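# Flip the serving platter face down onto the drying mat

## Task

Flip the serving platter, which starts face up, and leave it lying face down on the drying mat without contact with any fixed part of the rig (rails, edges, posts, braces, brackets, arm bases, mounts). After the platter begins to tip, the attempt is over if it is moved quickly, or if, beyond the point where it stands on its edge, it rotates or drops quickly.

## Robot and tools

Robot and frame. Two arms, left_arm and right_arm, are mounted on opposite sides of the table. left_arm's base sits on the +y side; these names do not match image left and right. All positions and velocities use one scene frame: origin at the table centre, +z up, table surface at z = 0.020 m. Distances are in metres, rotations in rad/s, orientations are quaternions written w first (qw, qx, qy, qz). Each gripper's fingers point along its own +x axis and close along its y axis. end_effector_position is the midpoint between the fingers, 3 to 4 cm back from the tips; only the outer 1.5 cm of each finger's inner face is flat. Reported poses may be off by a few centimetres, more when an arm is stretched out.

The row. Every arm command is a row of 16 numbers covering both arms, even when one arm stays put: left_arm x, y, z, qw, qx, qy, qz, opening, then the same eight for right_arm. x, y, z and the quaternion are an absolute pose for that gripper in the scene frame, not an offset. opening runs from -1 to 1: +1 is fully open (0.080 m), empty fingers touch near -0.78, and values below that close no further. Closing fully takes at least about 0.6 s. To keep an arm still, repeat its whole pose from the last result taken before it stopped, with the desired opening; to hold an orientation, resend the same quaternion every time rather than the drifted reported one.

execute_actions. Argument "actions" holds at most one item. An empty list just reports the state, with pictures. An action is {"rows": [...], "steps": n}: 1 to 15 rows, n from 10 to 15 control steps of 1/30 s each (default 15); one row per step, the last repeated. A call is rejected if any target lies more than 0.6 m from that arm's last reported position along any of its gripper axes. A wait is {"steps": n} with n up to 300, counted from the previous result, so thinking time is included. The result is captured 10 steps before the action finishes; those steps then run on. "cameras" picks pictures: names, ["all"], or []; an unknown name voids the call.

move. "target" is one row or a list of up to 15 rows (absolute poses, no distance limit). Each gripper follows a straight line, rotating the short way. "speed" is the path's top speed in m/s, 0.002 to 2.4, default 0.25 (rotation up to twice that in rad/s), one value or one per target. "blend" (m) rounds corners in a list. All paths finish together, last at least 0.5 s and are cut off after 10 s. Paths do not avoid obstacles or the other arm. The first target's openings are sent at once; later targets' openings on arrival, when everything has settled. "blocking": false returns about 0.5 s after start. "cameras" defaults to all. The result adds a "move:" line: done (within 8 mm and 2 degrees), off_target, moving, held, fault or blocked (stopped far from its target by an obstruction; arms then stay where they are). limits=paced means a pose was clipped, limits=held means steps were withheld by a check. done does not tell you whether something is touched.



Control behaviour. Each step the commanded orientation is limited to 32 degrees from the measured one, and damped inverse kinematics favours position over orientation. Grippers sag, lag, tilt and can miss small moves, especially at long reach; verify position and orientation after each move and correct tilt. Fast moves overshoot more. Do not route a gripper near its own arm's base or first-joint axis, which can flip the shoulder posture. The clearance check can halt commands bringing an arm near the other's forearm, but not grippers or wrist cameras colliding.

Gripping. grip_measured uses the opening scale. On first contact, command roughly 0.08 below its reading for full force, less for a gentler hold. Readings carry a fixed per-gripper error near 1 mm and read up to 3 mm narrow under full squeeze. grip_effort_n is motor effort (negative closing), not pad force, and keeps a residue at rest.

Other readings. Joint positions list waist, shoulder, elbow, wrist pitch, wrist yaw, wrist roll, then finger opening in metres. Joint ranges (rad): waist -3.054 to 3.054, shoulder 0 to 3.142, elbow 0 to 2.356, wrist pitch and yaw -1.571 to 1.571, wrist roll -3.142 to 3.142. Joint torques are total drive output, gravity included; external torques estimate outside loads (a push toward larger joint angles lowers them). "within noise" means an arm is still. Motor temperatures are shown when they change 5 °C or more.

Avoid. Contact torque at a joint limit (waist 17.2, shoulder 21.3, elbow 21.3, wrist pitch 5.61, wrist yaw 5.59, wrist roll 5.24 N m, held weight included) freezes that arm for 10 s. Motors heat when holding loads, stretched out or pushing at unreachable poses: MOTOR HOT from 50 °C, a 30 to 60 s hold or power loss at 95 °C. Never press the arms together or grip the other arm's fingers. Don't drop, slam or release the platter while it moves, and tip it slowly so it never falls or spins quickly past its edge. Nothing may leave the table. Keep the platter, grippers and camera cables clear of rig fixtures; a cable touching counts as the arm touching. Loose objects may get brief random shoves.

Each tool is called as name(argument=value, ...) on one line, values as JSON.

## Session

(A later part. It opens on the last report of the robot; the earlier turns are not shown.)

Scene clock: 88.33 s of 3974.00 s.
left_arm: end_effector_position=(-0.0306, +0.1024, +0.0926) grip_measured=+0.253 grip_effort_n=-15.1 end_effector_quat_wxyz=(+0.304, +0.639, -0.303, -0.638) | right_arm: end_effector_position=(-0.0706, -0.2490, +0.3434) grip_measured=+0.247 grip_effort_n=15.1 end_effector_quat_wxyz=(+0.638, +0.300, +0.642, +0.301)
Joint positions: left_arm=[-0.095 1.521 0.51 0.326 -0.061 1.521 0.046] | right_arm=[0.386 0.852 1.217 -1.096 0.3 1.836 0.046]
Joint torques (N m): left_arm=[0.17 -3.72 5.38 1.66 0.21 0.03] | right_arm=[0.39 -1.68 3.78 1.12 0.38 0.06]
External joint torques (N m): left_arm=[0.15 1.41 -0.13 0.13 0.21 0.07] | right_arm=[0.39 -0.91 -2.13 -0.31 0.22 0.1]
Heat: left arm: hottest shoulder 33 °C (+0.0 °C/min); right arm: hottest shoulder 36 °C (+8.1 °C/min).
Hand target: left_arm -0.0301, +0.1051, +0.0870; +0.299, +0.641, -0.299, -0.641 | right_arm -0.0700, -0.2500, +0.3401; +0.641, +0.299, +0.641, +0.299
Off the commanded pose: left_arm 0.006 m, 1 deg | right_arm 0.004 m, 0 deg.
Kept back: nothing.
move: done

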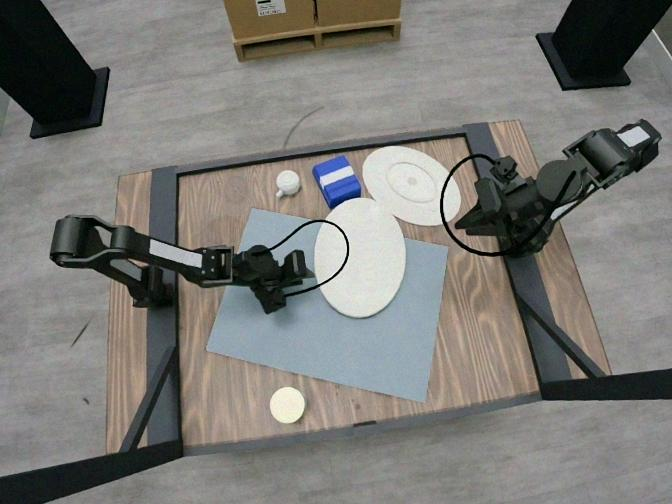

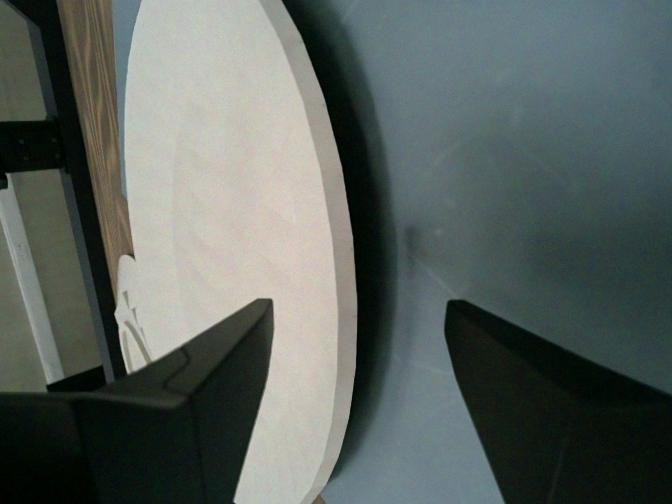

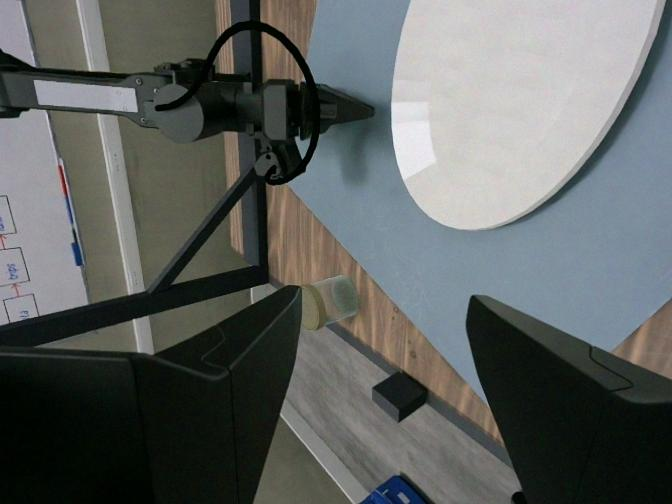

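move(target=[-0.03,0.080,0.079,-0.2988,-0.6409,0.2988,0.6409,0.25,-0.07,-0.25,0.34,0.6409,0.2988,0.6409,0.2988,0.25], speed=0.06)

zoom_image(camera="cam_high", region=[180, 160, 440, 355])

Scene clock: 89.47 s of 3974.00 s.
left_arm: end_effector_position=(-0.0301, +0.0830, +0.0791) grip_measured=+0.253 grip_effort_n=-15.1 end_effector_quat_wxyz=(+0.299, +0.642, -0.298, -0.640) | right_arm: end_effector_position=(-0.0706, -0.2490, +0.3434) grip_measured=+0.247 grip_effort_n=15.1 end_effector_quat_wxyz=(+0.638, +0.300, +0.642, +0.301)
Joint positions: left_arm=[-0.087 1.643 0.573 0.369 -0.056 1.526 0.046] | right_arm=[0.386 0.852 1.217 -1.096 0.3 1.836 0.046]
Joint torques (N m): left_arm=[0.17 -4.17 7.17 1.66 0.21 0.02] | right_arm=[0.22 -1.68 3.92 1.09 0.39 0.06]
External joint torques (N m): left_arm=[0.18 1.68 1.9 0.14 0.19 0.06] | right_arm=[0.22 -0.94 -1.93 -0.32 0.23 0.1]
Heat: left arm: hottest shoulder 33 °C (+0.0 °C/min); right arm: hottest shoulder 36 °C (+8.1 °C/min).
Hand target: left_arm -0.0300, +0.0801, +0.0791; +0.299, +0.641, -0.299, -0.641 | right_arm -0.0700, -0.2500, +0.3401; +0.641, +0.299, +0.641, +0.299
Off the commanded pose: left_arm 0.003 m, 0 deg | right_arm 0.004 m, 0 deg.
Kept back: nothing.
move: done

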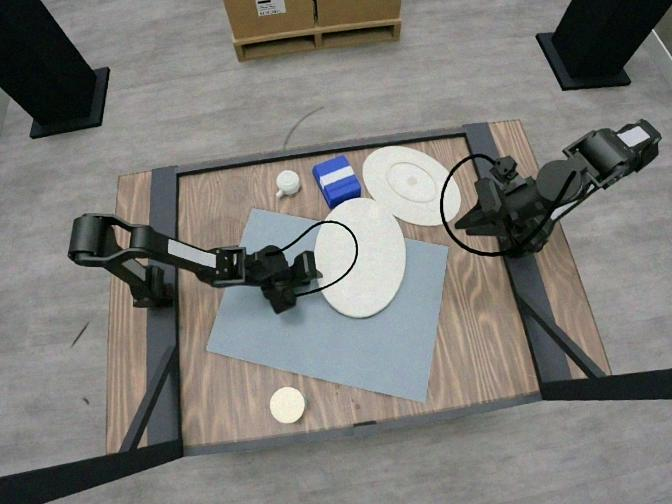

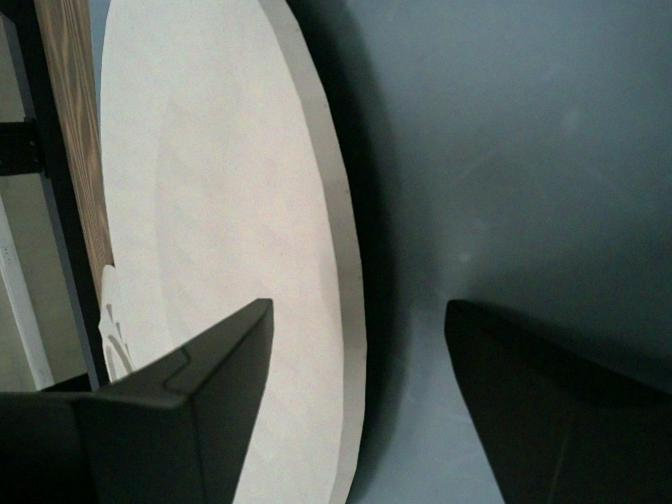

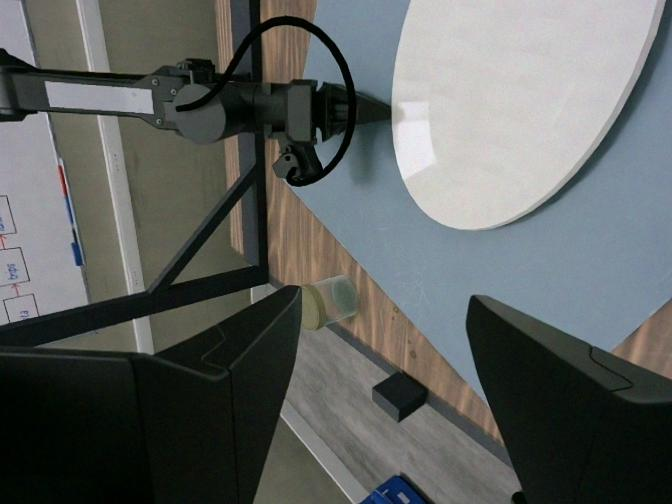

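Scaled by 1.938 from the camera's 672x504 image, which has a finer 960x720 frame.

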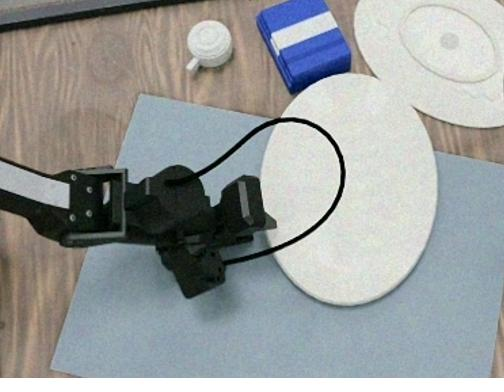

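move(target=[[-0.03,0.069,0.078,-0.2988,-0.6409,0.2988,0.6409,0.25,-0.07,-0.25,0.34,0.6409,0.2988,0.6409,0.2988,0.25],[-0.03,0.069,0.078,-0.2988,-0.6409,0.2988,0.6409,-0.85,-0.07,-0.25,0.34,0.6409,0.2988,0.6409,0.2988,0.25]], speed=0.06)

Scene clock: 91.07 s of 3974.00 s.
left_arm: end_effector_position=(-0.0301, +0.0728, +0.0767) grip_measured=-0.603 grip_effort_n=-83.5 end_effector_quat_wxyz=(+0.297, +0.643, -0.295, -0.642) | right_arm: end_effector_position=(-0.0706, -0.2490, +0.3432) grip_measured=+0.247 grip_effort_n=15.1 end_effector_quat_wxyz=(+0.638, +0.300, +0.642, +0.301)
Joint positions: left_arm=[-0.084 1.686 0.615 0.362 -0.052 1.525 0.008] | right_arm=[0.386 0.852 1.216 -1.096 0.3 1.836 0.046]
Joint torques (N m): left_arm=[0.16 -4.58 7.13 2.05 0.16 0.12] | right_arm=[0.17 -1.69 3.73 1.13 0.35 0.15]
External joint torques (N m): left_arm=[0.19 1.6 1.87 0.54 0.14 0.16] | right_arm=[0.17 -0.93 -2.15 -0.3 0.18 0.19]
Heat: left arm: hottest shoulder 33 °C (+0.0 °C/min); right arm: hottest shoulder 36 °C (+8.1 °C/min).
Hand target: left_arm -0.0300, +0.0691, +0.0780; +0.299, +0.641, -0.299, -0.641 | right_arm -0.0700, -0.2500, +0.3399; +0.641, +0.299, +0.641, +0.299
Off the commanded pose: left_arm 0.004 m, 1 deg | right_arm 0.003 m, 0 deg.
Kept back: nothing.
move: done

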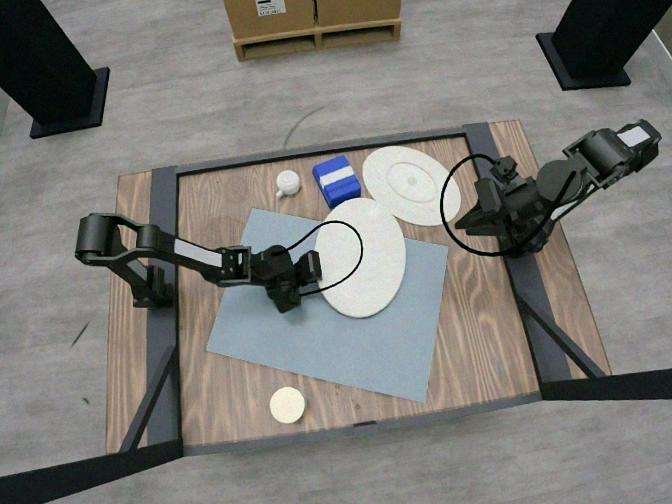

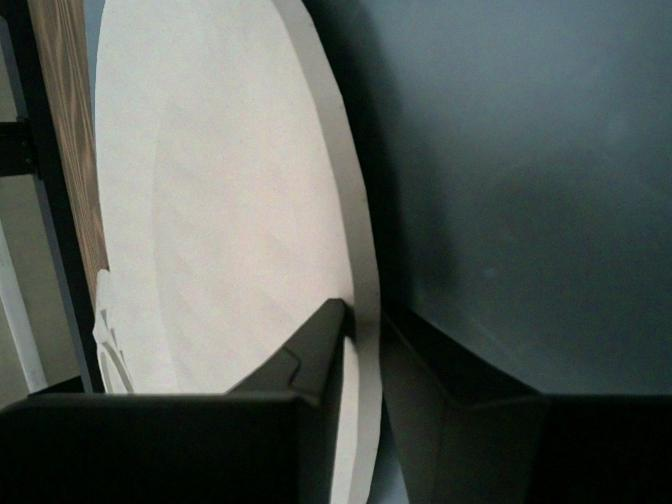

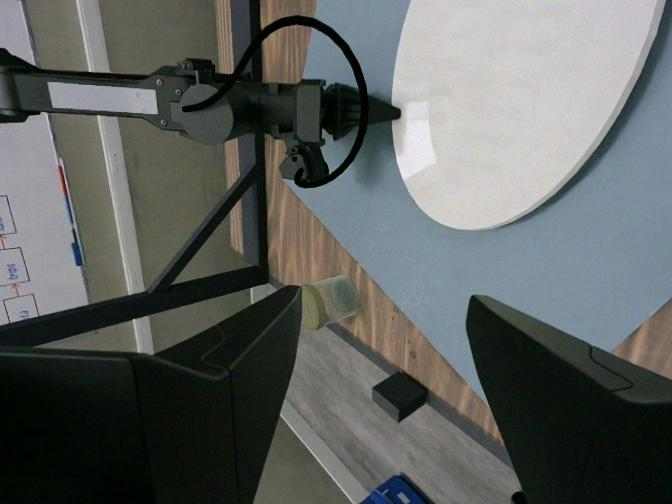

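move(target=[[-0.03,0.06,0.17,-0.2418,-0.6645,0.2418,0.6645,-1,-0.07,-0.25,0.34,0.6409,0.2988,0.6409,0.2988,0.25],[-0.03,0.05,0.27,-0.13,-0.695,0.13,0.695,-1,-0.07,-0.25,0.34,0.6409,0.2988,0.6409,0.2988,0.25],[-0.03,0.06,0.295,-0.0923,-0.701,0.0923,0.701,-1,-0.07,-0.25,0.34,0.6409,0.2988,0.6409,0.2988,0.25]], speed=0.06, blend=0.02)

Scene clock: 97.10 s of 3974.00 s.
left_arm: end_effector_position=(-0.0292, +0.0627, +0.2792) grip_measured=-0.654 grip_effort_n=-83.5 end_effector_quat_wxyz=(+0.074, +0.705, -0.075, -0.701) end_effector_velocity=(+0.000, +0.003, +0.001) end_effector_angular_velocity=(+0.021, -0.004, +0.021) | right_arm: end_effector_position=(-0.0706, -0.2490, +0.3432) grip_measured=+0.247 grip_effort_n=15.1 end_effector_quat_wxyz=(+0.638, +0.300, +0.642, +0.301)
Joint positions: left_arm=[-0.066 1.968 2.164 -1.557 -0.015 1.526 0.006] | right_arm=[0.386 0.852 1.216 -1.096 0.3 1.836 0.046]
Joint velocities: left_arm=[-0.002 0.012 0.027 -0.037 -0.007 -0.022 0] | right_arm=[within noise]
Joint torques (N m): left_arm=[-0.06 -9.18 11.08 0.57 0.16 -0.06] | right_arm=[0.09 -1.7 3.66 1.15 0.35 0.08]
External joint torques (N m): left_arm=[-0.1 -0.59 5.46 -0.1 0.12 -0.05] | right_arm=[0.08 -0.93 -2.27 -0.29 0.18 0.12]
Motor temperatures (°C): left_arm=[30 34 32 31 26 31] | right_arm=[28 34 33 32 31 27]
Heat: left arm: hottest shoulder 34 °C (+1.0 °C/min); right arm: hottest shoulder 34 °C (+4.1 °C/min).
Hand target: left_arm -0.0299, +0.0606, +0.2949; +0.092, +0.701, -0.093, -0.701 | right_arm -0.0700, -0.2500, +0.3400; +0.641, +0.299, +0.641, +0.299
Off the commanded pose: left_arm 0.016 m, 3 deg | right_arm 0.003 m, 0 deg.
Kept back: nothing.
move: off_target (left_arm)

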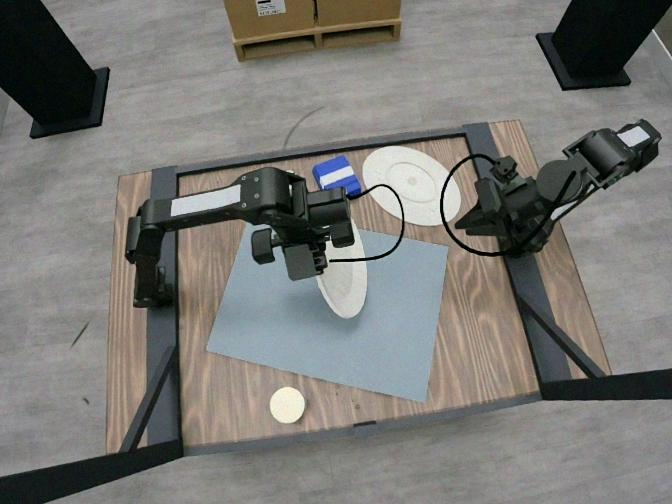

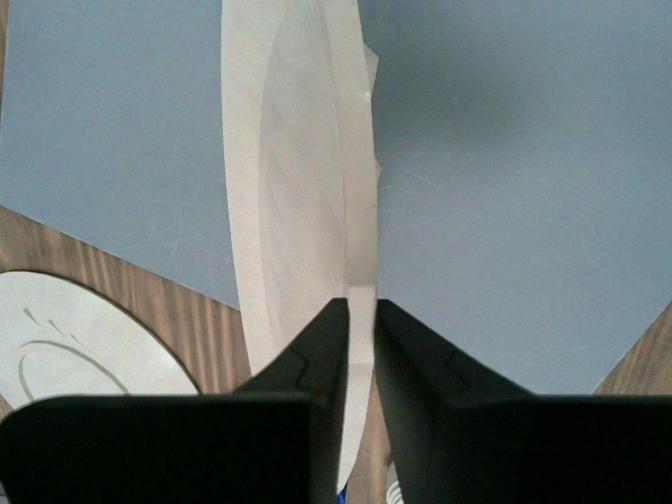

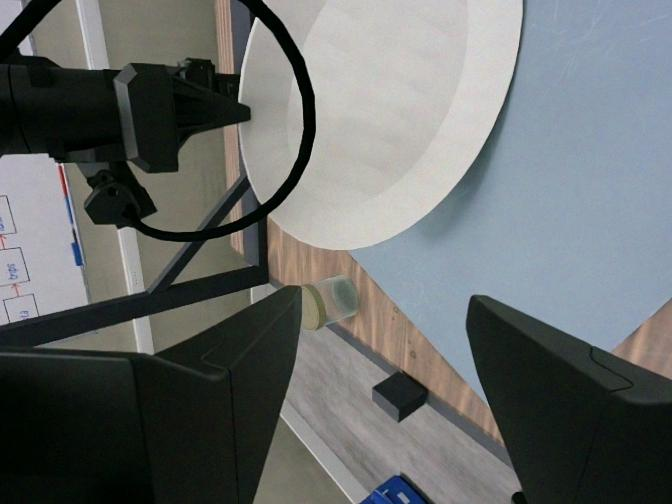

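move(target=[-0.03,0.015,0.305,0.02,-0.707,-0.02,0.707,-1,0.055,-0.16,0.36,0.6903,0.153,0.6903,0.153,0.5], speed=0.1)

Scene clock: 100.67 s of 3974.00 s.
left_arm: end_effector_position=(-0.0326, +0.0233, +0.2965) grip_measured=-0.654 grip_effort_n=-83.5 end_effector_quat_wxyz=(+0.123, +0.689, -0.123, -0.703) | right_arm: end_effector_position=(+0.0545, -0.1622, +0.3605) grip_measured=+0.496 grip_effort_n=16.0 end_effector_quat_wxyz=(+0.692, +0.155, +0.688, +0.153)
Joint positions: left_arm=[-0.063 2.05 2.327 -1.498 0.004 1.526 0.006] | right_arm=[-0.354 1.57 1.977 -1.559 -0.136 1.265 0.057]
Joint torques (N m): left_arm=[0.54 -7.72 9.87 2.21 0.09 0.13] | right_arm=[-0.04 -5.2 5.58 0.61 -0.2 -0.2]
External joint torques (N m): left_arm=[0.51 1.44 4.28 1.32 0.04 0.15] | right_arm=[-0.02 0.08 0.25 -0.38 -0.17 -0.18]
Heat: left arm: hottest shoulder 35 °C (+2.0 °C/min); right arm: hottest shoulder 33 °C (+1.0 °C/min).
Hand target: left_arm -0.0299, +0.0160, +0.3043; +0.139, +0.687, -0.137, -0.700 | right_arm +0.0550, -0.1600, +0.3599; +0.690, +0.153, +0.690, +0.153
Off the commanded pose: left_arm 0.012 m, 23 deg | right_arm 0.002 m, 0 deg.
joint sent to its limit (left arm) — joint 3 (elbow), upper limit, where the elbow is as straight as it goes.
Kept back: nothing.
move: off_target (left_arm)

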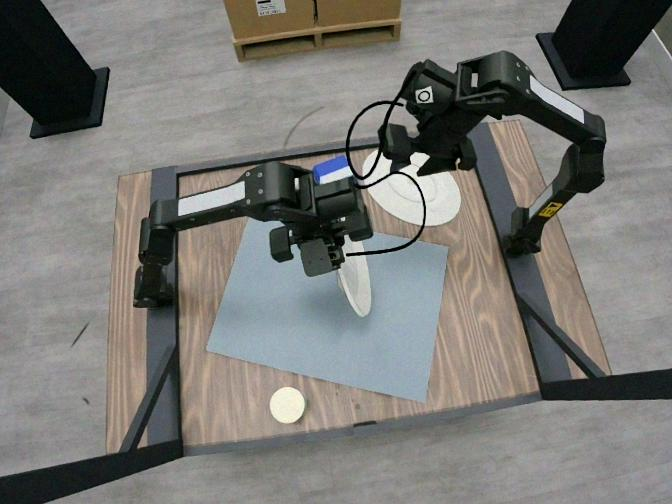

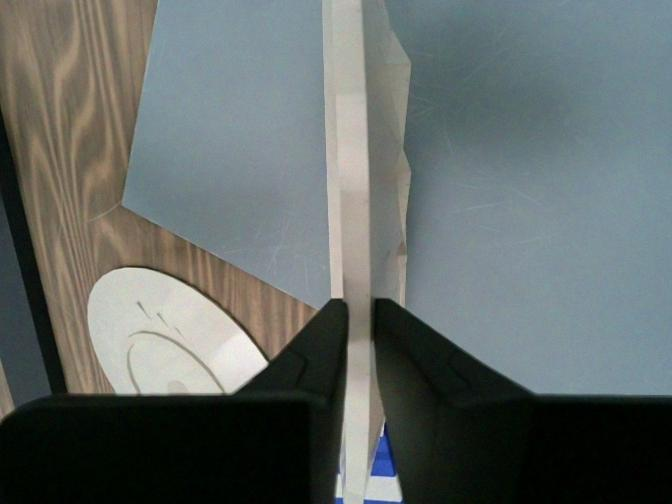

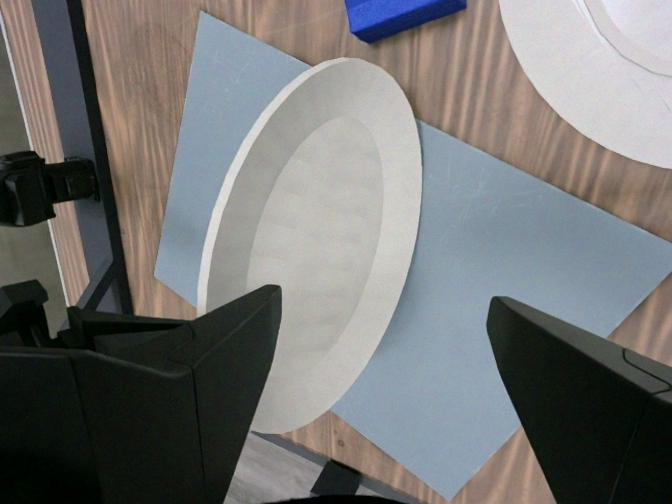

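move(target=[-0.03,0.025,0.300,-0.123,-0.689,0.123,0.703,-1,0.075,-0.04,0.355,0.683,0.183,0.683,0.183,1], speed=0.12)

zoom_image(camera="cam_high", region=[220, 100, 500, 340])

Scene clock: 103.83 s of 3974.00 s.
left_arm: end_effector_position=(-0.0323, +0.0290, +0.2946) grip_measured=-0.654 grip_effort_n=-83.5 end_effector_quat_wxyz=(+0.113, +0.691, -0.114, -0.705) | right_arm: end_effector_position=(+0.0763, -0.0443, +0.3557) grip_measured=+1.000 grip_effort_n=16.0 end_effector_quat_wxyz=(+0.685, +0.198, +0.673, +0.195)
Joint positions: left_arm=[-0.062 2.05 2.327 -1.526 0.005 1.528 0.006] | right_arm=[-0.312 1.936 2.339 -1.425 -0.14 1.318 0.08]
Joint torques (N m): left_arm=[0.43 -8.26 8.24 1.61 0.1 0.12] | right_arm=[0.32 -8.56 5.72 1.1 -0.19 0.17]
External joint torques (N m): left_arm=[0.44 0.81 2.71 0.75 0.04 0.14] | right_arm=[0.32 -0.22 0.21 -0.04 -0.16 0.2]
Heat: left arm: hottest shoulder 36 °C (+3.0 °C/min); right arm: hottest shoulder 33 °C (-2.0 °C/min).
Hand target: left_arm -0.0300, +0.0252, +0.2999; +0.123, +0.689, -0.123, -0.703 | right_arm +0.0748, -0.0404, +0.3544; +0.682, +0.199, +0.675, +0.197
Off the commanded pose: left_arm 0.007 m, 2 deg | right_arm 0.005 m, 3 deg.
joint sent to its limit (right arm) — joint 3 (elbow), upper limit, where the elbow is as straight as it goes.
Kept back: nothing.
move: off_target (right_arm)

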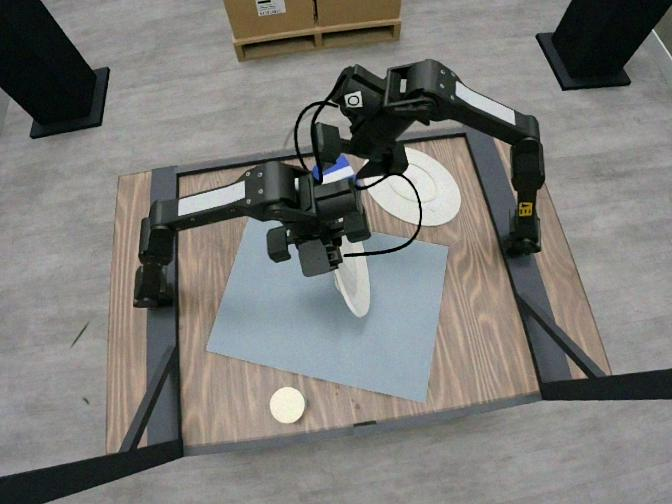

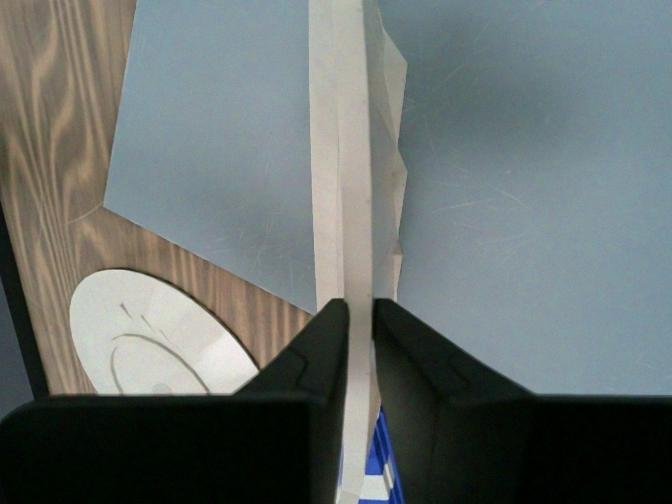

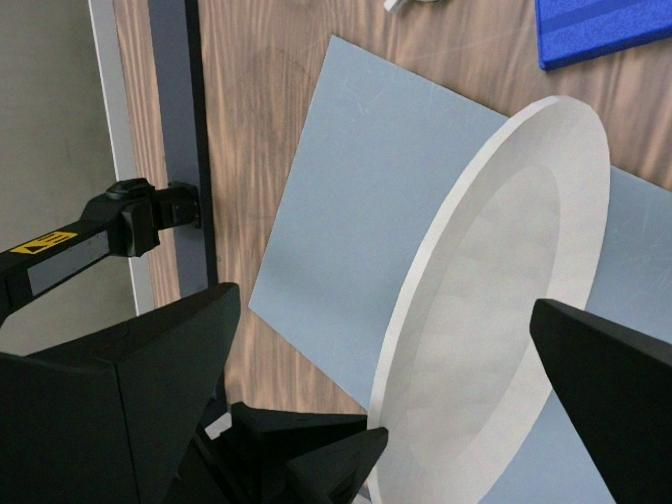

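Scaled by 1.800 from the camera's 672x504 image, which has a finer 960x720 frame.

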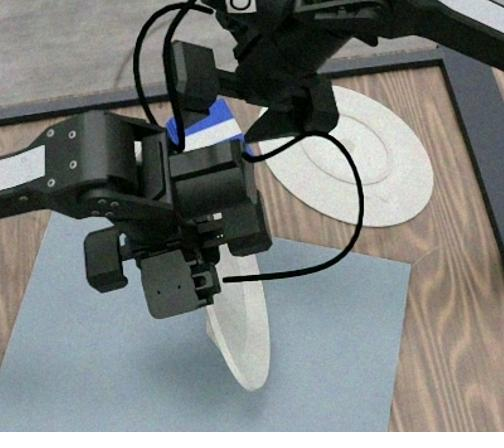

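move(target=[-0.03,0.025,0.300,-0.123,-0.689,0.123,0.703,-1,0.08,-0.01,0.30,0.683,0.183,0.683,0.183,1], speed=0.08)

zoom_image(camera="cam_high", region=[220, 100, 500, 340])

Scene clock: 105.47 s of 3974.00 s.
left_arm: end_effector_position=(-0.0323, +0.0290, +0.2946) grip_measured=-0.654 grip_effort_n=-83.5 end_effector_quat_wxyz=(+0.113, +0.691, -0.114, -0.705) | right_arm: end_effector_position=(+0.0812, -0.0121, +0.3090) grip_measured=+1.000 grip_effort_n=16.0 end_effector_quat_wxyz=(+0.684, +0.189, +0.678, +0.191)
Joint positions: left_arm=[-0.062 2.05 2.327 -1.526 0.005 1.528 0.006] | right_arm=[-0.302 1.986 2.207 -1.264 -0.14 1.32 0.08]
Joint torques (N m): left_arm=[0.44 -8.27 8.26 1.61 0.1 0.12] | right_arm=[0.14 -9.53 3.93 1.11 0 0.14]
External joint torques (N m): left_arm=[0.4 1 2.63 0.75 0.05 0.14] | right_arm=[0.05 -0.26 -2.15 -0.04 0.05 0.17]
Heat: left arm: hottest shoulder 37 °C (+4.0 °C/min); right arm: hottest shoulder 33 °C (-4.0 °C/min).
Hand target: left_arm -0.0300, +0.0251, +0.2999; +0.123, +0.689, -0.123, -0.703 | right_arm +0.0799, -0.0101, +0.3000; +0.683, +0.183, +0.683, +0.183
Off the commanded pose: left_arm 0.007 m, 2 deg | right_arm 0.009 m, 1 deg.
Kept back: nothing.
move: off_target (right_arm)

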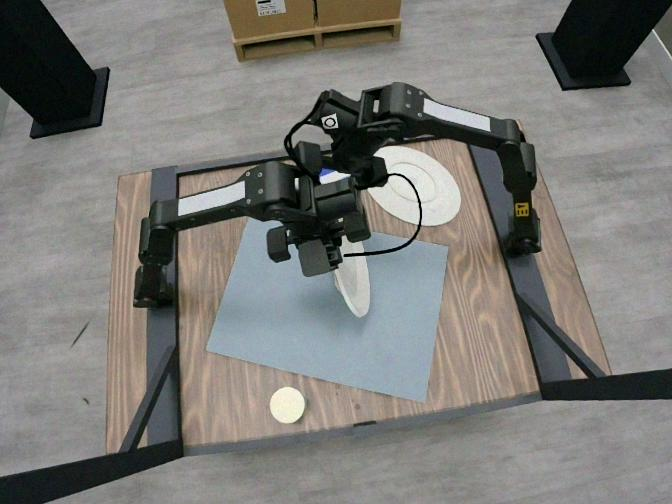

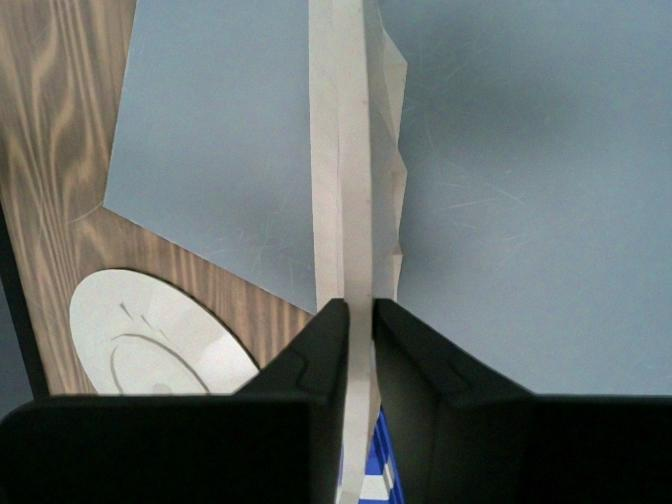

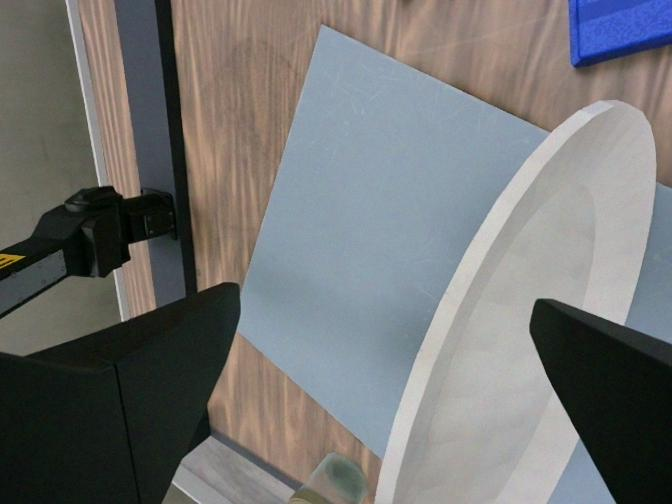

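Scaled by 1.800 from the camera's 672x504 image, which has a finer 960x720 frame.

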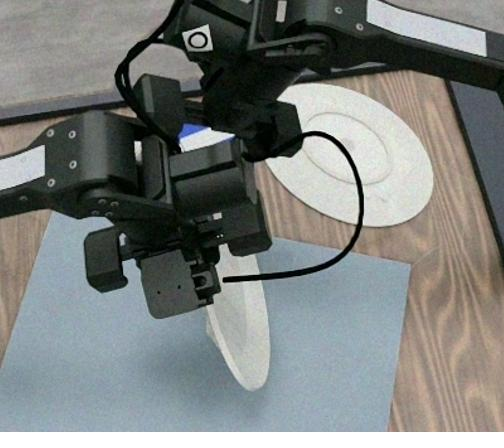

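move(target=[-0.03,0.025,0.300,-0.123,-0.689,0.123,0.703,-1,0.08,0.0,0.265,0.683,0.183,0.683,0.183,1], speed=0.06)

zoom_image(camera="cam_high", region=[220, 100, 500, 340])

Scene clock: 106.67 s of 3974.00 s.
left_arm: end_effector_position=(-0.0320, +0.0290, +0.2946) grip_measured=-0.654 grip_effort_n=-83.5 end_effector_quat_wxyz=(+0.113, +0.691, -0.113, -0.705) | right_arm: end_effector_position=(+0.0813, +0.0015, +0.2679) grip_measured=+1.000 grip_effort_n=16.0 end_effector_quat_wxyz=(+0.683, +0.184, +0.682, +0.187)
Joint positions: left_arm=[-0.062 2.05 2.327 -1.526 0.006 1.528 0.006] | right_arm=[-0.294 1.986 2.037 -1.108 -0.14 1.325 0.08]
Joint torques (N m): left_arm=[0.38 -8.27 8.26 1.61 0.08 0.12] | right_arm=[-0.02 -12.15 4 1 0.1 0.15]
External joint torques (N m): left_arm=[0.39 0.88 2.7 0.77 0.03 0.14] | right_arm=[-0.03 -2.6 -2.36 -0.12 0.13 0.18]
Heat: left arm: hottest shoulder 37 °C (+4.0 °C/min); right arm: hottest shoulder 34 °C (-3.0 °C/min).
Hand target: left_arm -0.0299, +0.0251, +0.2999; +0.123, +0.689, -0.123, -0.703 | right_arm +0.0800, +0.0000, +0.2650; +0.683, +0.183, +0.683, +0.183
Off the commanded pose: left_arm 0.007 m, 2 deg | right_arm 0.003 m, 1 deg.
Kept back: nothing.
move: done

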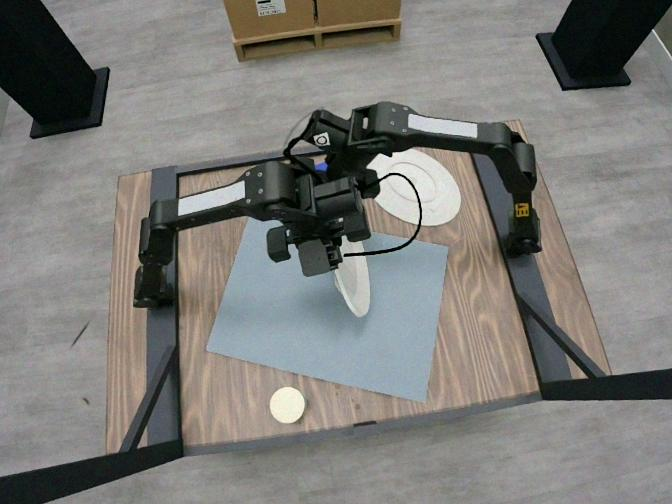

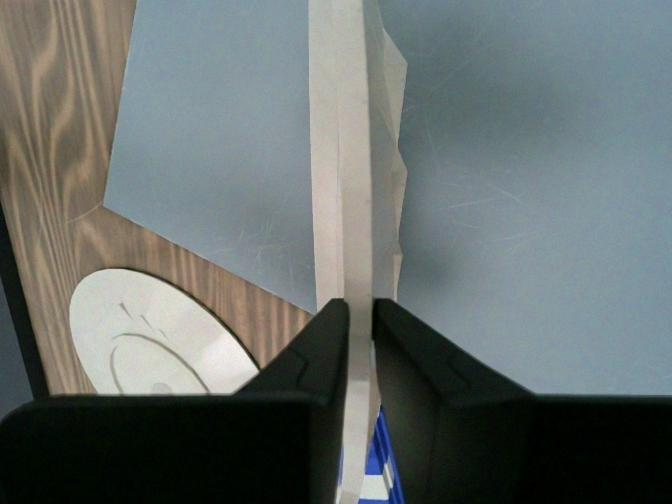

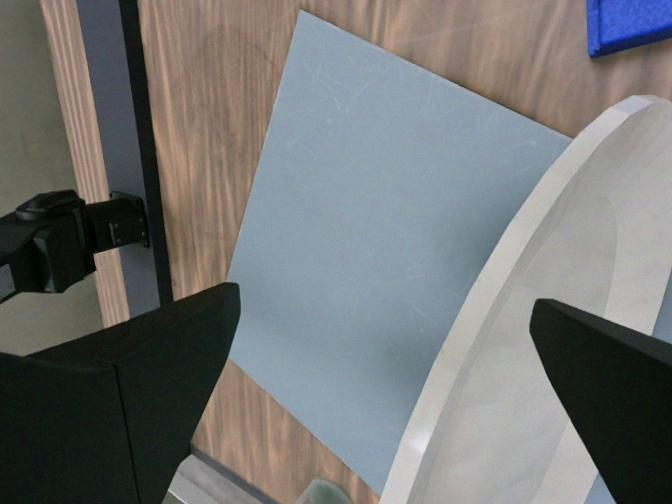

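Scaled by 1.800 from the camera's 672x504 image, which has a finer 960x720 frame.

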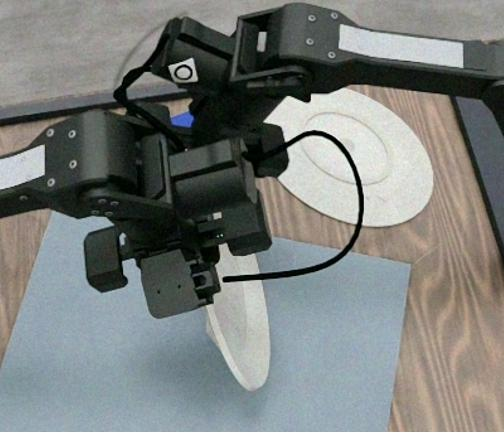

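move(target=[-0.03,0.025,0.300,-0.123,-0.689,0.123,0.703,-1,0.08,0.003,0.245,0.683,0.183,0.683,0.183,1], speed=0.05)

Scene clock: 107.90 s of 3974.00 s.
left_arm: end_effector_position=(-0.0319, +0.0290, +0.2945) grip_measured=-0.654 grip_effort_n=-83.5 end_effector_quat_wxyz=(+0.113, +0.691, -0.113, -0.705) | right_arm: end_effector_position=(+0.0804, +0.0052, +0.2453) grip_measured=+1.000 grip_effort_n=16.0 end_effector_quat_wxyz=(+0.682, +0.182, +0.684, +0.185)
Joint positions: left_arm=[-0.061 2.05 2.327 -1.526 0.007 1.528 0.006] | right_arm=[-0.29 1.982 1.941 -1.022 -0.14 1.328 0.08]
Joint torques (N m): left_arm=[0.32 -8.25 8.28 1.64 0.05 0.11] | right_arm=[0.05 -12.73 4.34 1.04 0.17 0.12]
External joint torques (N m): left_arm=[0.32 0.98 2.7 0.81 -0.01 0.13] | right_arm=[-0.04 -3.21 -2.1 -0.06 0.21 0.15]
Heat: left arm: hottest shoulder 37 °C (+4.0 °C/min); right arm: hottest shoulder 35 °C (-3.0 °C/min).
Hand target: left_arm -0.0300, +0.0251, +0.2999; +0.123, +0.689, -0.123, -0.703 | right_arm +0.0800, +0.0030, +0.2450; +0.683, +0.183, +0.683, +0.183
Off the commanded pose: left_arm 0.007 m, 2 deg | right_arm 0.002 m, 0 deg.
Kept back: nothing.
move: done

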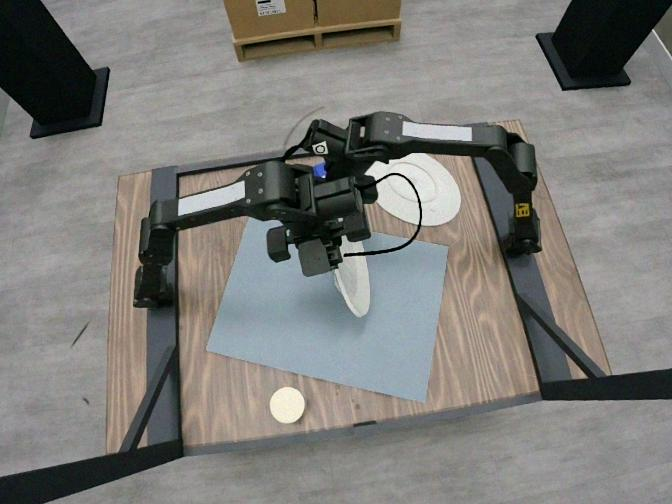

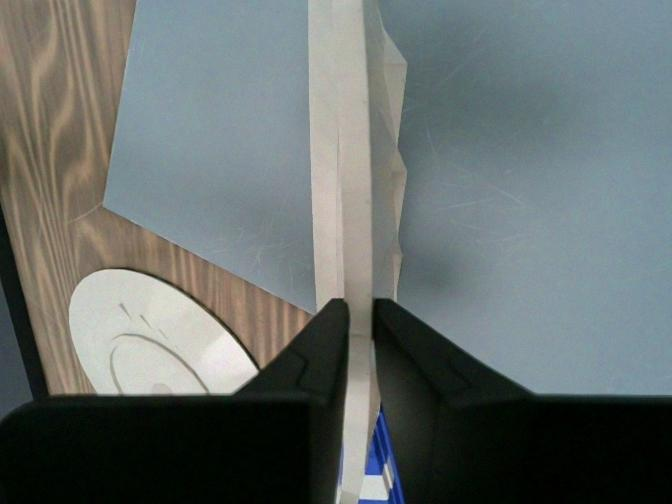

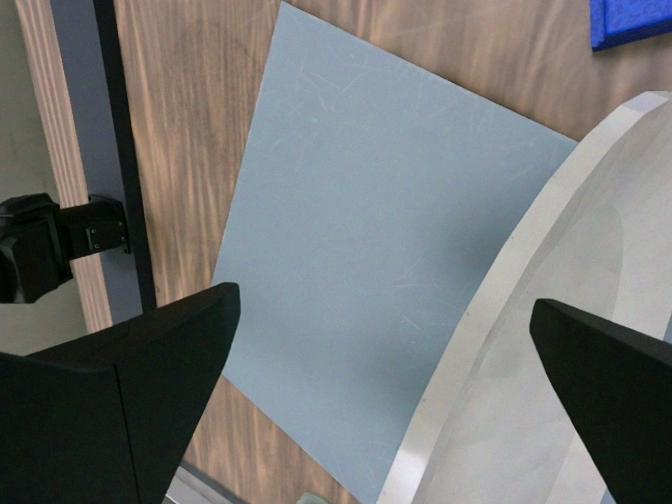

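move(target=[[-0.03,0.025,0.300,-0.123,-0.689,0.123,0.703,-1,0.08,0.005,0.234,0.683,0.183,0.683,0.183,1],[-0.03,0.025,0.300,-0.123,-0.689,0.123,0.703,-1,0.08,0.005,0.234,0.683,0.183,0.683,0.183,-0.2]], speed=0.05)

Scene clock: 110.10 s of 3974.00 s.
left_arm: end_effector_position=(-0.0324, +0.0302, +0.2941) grip_measured=-0.654 grip_effort_n=-83.5 end_effector_quat_wxyz=(+0.112, +0.689, -0.109, -0.707) | right_arm: end_effector_position=(+0.0801, +0.0031, +0.2292) grip_measured=-0.194 grip_effort_n=-24.0 end_effector_quat_wxyz=(+0.682, +0.176, +0.688, +0.176)
Joint positions: left_arm=[-0.061 2.05 2.327 -1.532 0.011 1.522 0.006] | right_arm=[-0.29 1.982 1.886 -0.991 -0.138 1.33 0.026]
Joint torques (N m): left_arm=[0.27 -8.27 8.25 2.02 -0.11 0.28] | right_arm=[0.01 -12.74 4.91 1.83 0.11 0.11]
External joint torques (N m): left_arm=[0.33 0.9 2.67 1.17 -0.17 0.3] | right_arm=[0 -3.12 -1.59 0.75 0.15 0.14]
Heat: left arm: hottest shoulder 38 °C (+5.1 °C/min); right arm: hottest shoulder 36 °C (-3.0 °C/min).
Hand target: left_arm -0.0300, +0.0252, +0.3000; +0.123, +0.689, -0.123, -0.703 | right_arm +0.0800, +0.0050, +0.2340; +0.683, +0.183, +0.683, +0.183
Off the commanded pose: left_arm 0.008 m, 2 deg | right_arm 0.005 m, 1 deg.
Kept back: nothing.
move: done

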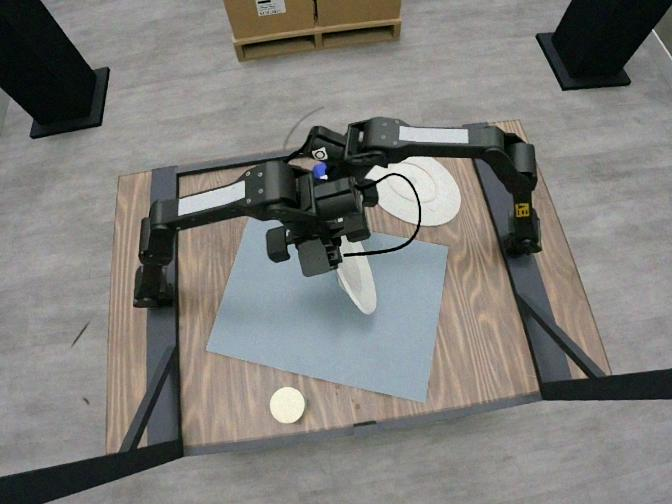

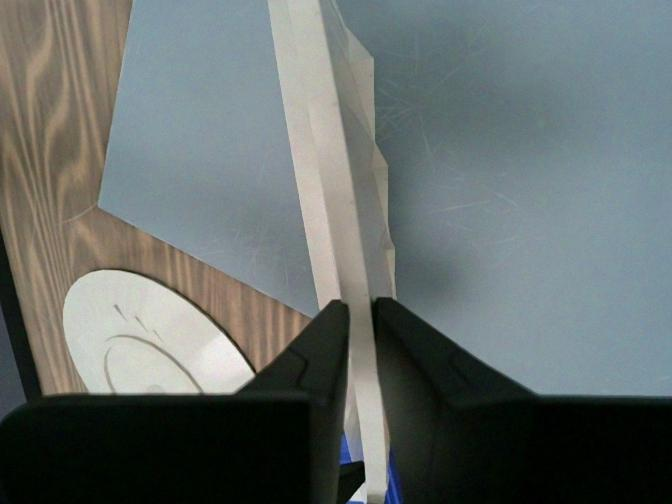

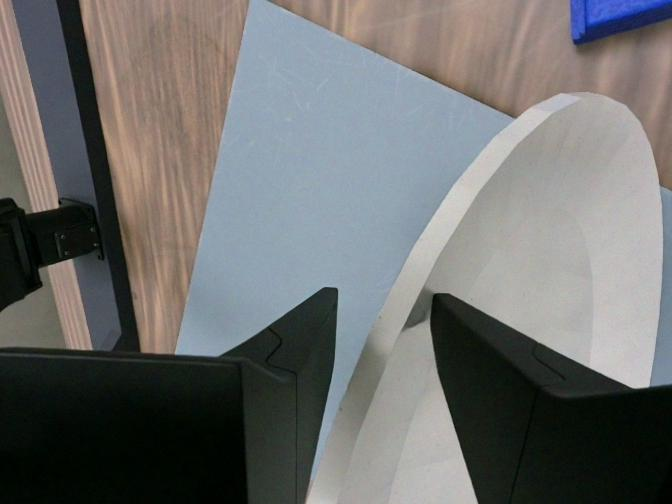

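move(target=[[-0.03,0.025,0.300,-0.123,-0.689,0.123,0.703,-1,0.08,-0.003,0.236,0.683,0.183,0.683,0.183,-0.2],[-0.03,0.025,0.300,-0.123,-0.689,0.123,0.703,-1,0.08,-0.003,0.236,0.683,0.183,0.683,0.183,-0.5]], speed=0.05)

Scene clock: 111.77 s of 3974.00 s.
left_arm: end_effector_position=(-0.0325, +0.0278, +0.2950) grip_measured=-0.654 grip_effort_n=-83.5 end_effector_quat_wxyz=(+0.117, +0.689, -0.114, -0.707) | right_arm: end_effector_position=(+0.0805, -0.0035, +0.2311) grip_measured=-0.429 grip_effort_n=-83.5 end_effector_quat_wxyz=(+0.682, +0.180, +0.687, +0.173)
Joint positions: left_arm=[-0.061 2.05 2.327 -1.52 0.011 1.522 0.006] | right_arm=[-0.295 1.953 1.853 -0.984 -0.138 1.336 0.016]
Joint torques (N m): left_arm=[0.3 -8.28 8.28 1.22 -0.11 0.29] | right_arm=[-0.01 -13.01 4.98 1.74 0.03 -0.3]
External joint torques (N m): left_arm=[0.35 0.88 2.7 0.36 -0.16 0.31] | right_arm=[-0.04 -3.62 -1.52 0.65 0.07 -0.27]
Heat: left arm: hottest shoulder 38 °C (+5.0 °C/min); right arm: hottest shoulder 37 °C (-3.0 °C/min).
Hand target: left_arm -0.0301, +0.0251, +0.2999; +0.123, +0.689, -0.123, -0.703 | right_arm +0.0801, -0.0031, +0.2359; +0.683, +0.183, +0.683, +0.183
Off the commanded pose: left_arm 0.006 m, 1 deg | right_arm 0.005 m, 1 deg.
Kept back: nothing.
move: done

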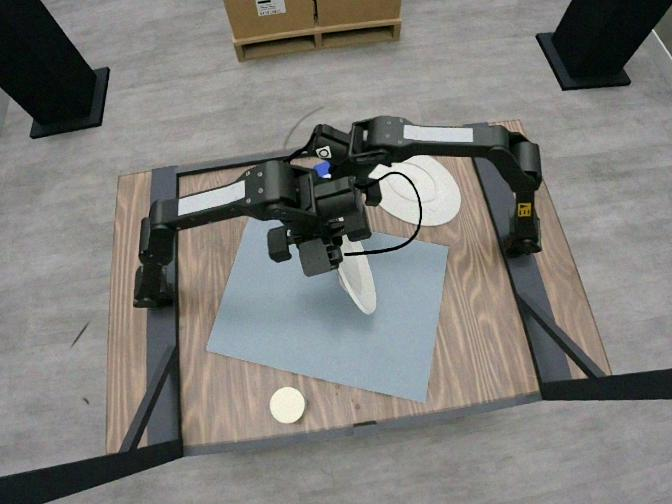

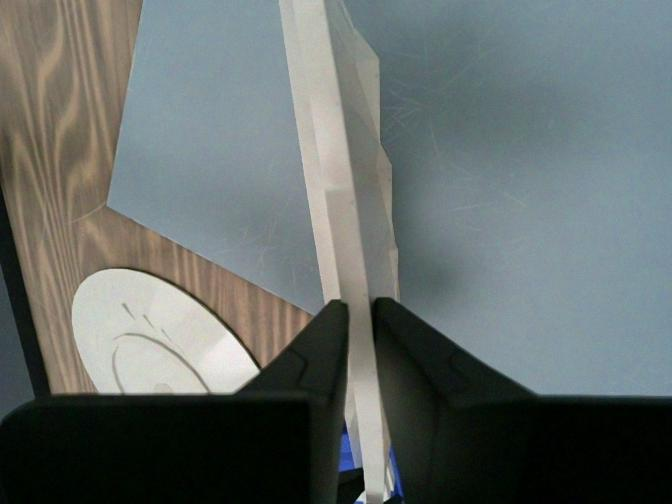

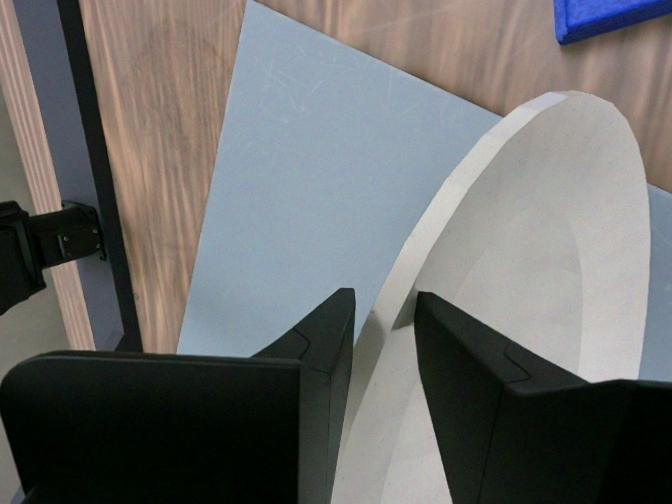

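move(target=[-0.032,0.028,0.295,-0.117,-0.689,0.114,0.707,0.1,0.08,-0.003,0.236,0.683,0.183,0.683,0.183,-0.75], speed=0.05)

Scene clock: 112.77 s of 3974.00 s.
left_arm: end_effector_position=(-0.0325, +0.0269, +0.2957) grip_measured=+0.095 grip_effort_n=18.4 end_effector_quat_wxyz=(+0.117, +0.689, -0.117, -0.706) | right_arm: end_effector_position=(+0.0755, -0.0018, +0.2320) grip_measured=-0.466 grip_effort_n=-83.5 end_effector_quat_wxyz=(+0.680, +0.178, +0.688, +0.178)
Joint positions: left_arm=[-0.061 2.05 2.328 -1.516 0.01 1.526 0.039] | right_arm=[-0.285 1.952 1.853 -0.981 -0.141 1.336 0.014]
Joint torques (N m): left_arm=[0.04 -8.46 5.99 0.62 0.09 -0.09] | right_arm=[-0.59 -12.81 4.9 1.5 0.11 -0.27]
External joint torques (N m): left_arm=[0 0.7 0.42 -0.22 0.04 -0.07] | right_arm=[-0.59 -3.39 -1.61 0.41 0.15 -0.24]
Heat: left arm: hottest shoulder 38 °C (+5.0 °C/min); right arm: hottest shoulder 37 °C (-3.0 °C/min).
Hand target: left_arm -0.0321, +0.0280, +0.2950; +0.117, +0.689, -0.114, -0.707 | right_arm +0.0801, -0.0031, +0.2359; +0.683, +0.183, +0.683, +0.183
Off the commanded pose: left_arm 0.001 m, 0 deg | right_arm 0.006 m, 1 deg.
Kept back: nothing.
move: done

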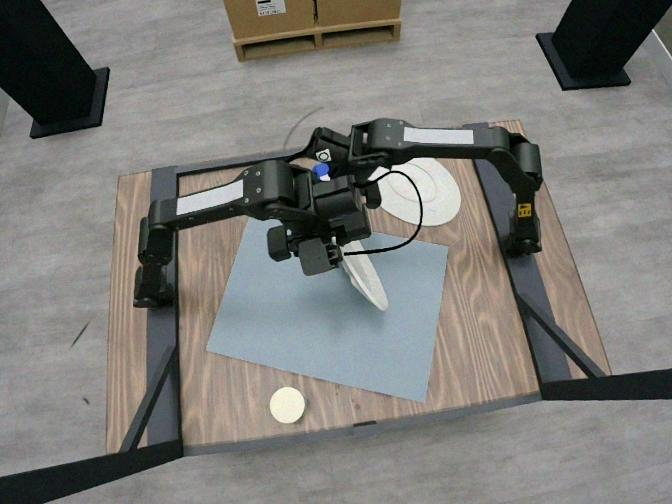

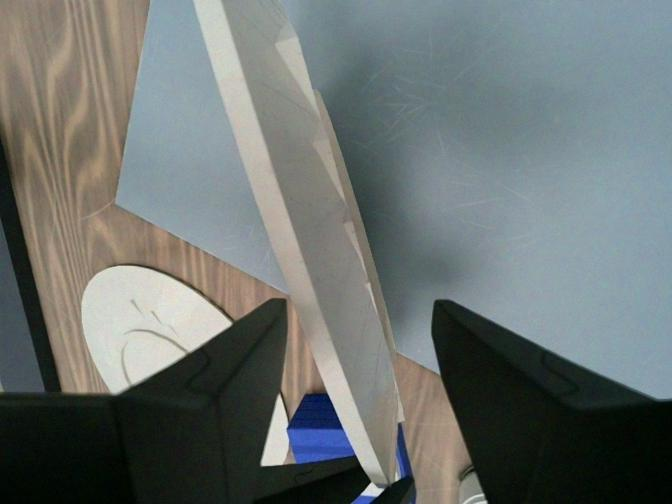

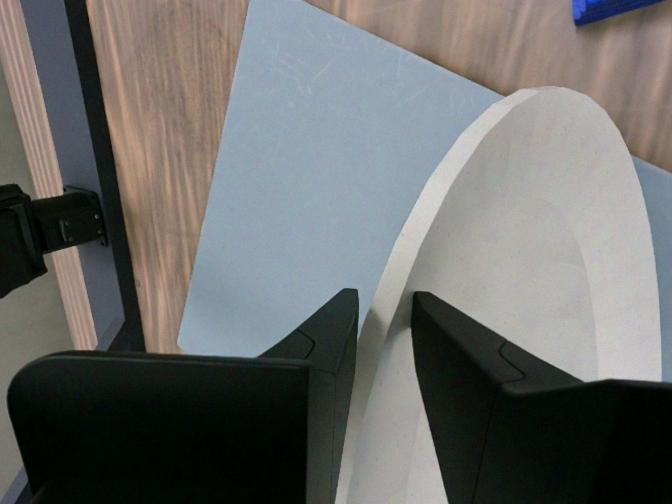

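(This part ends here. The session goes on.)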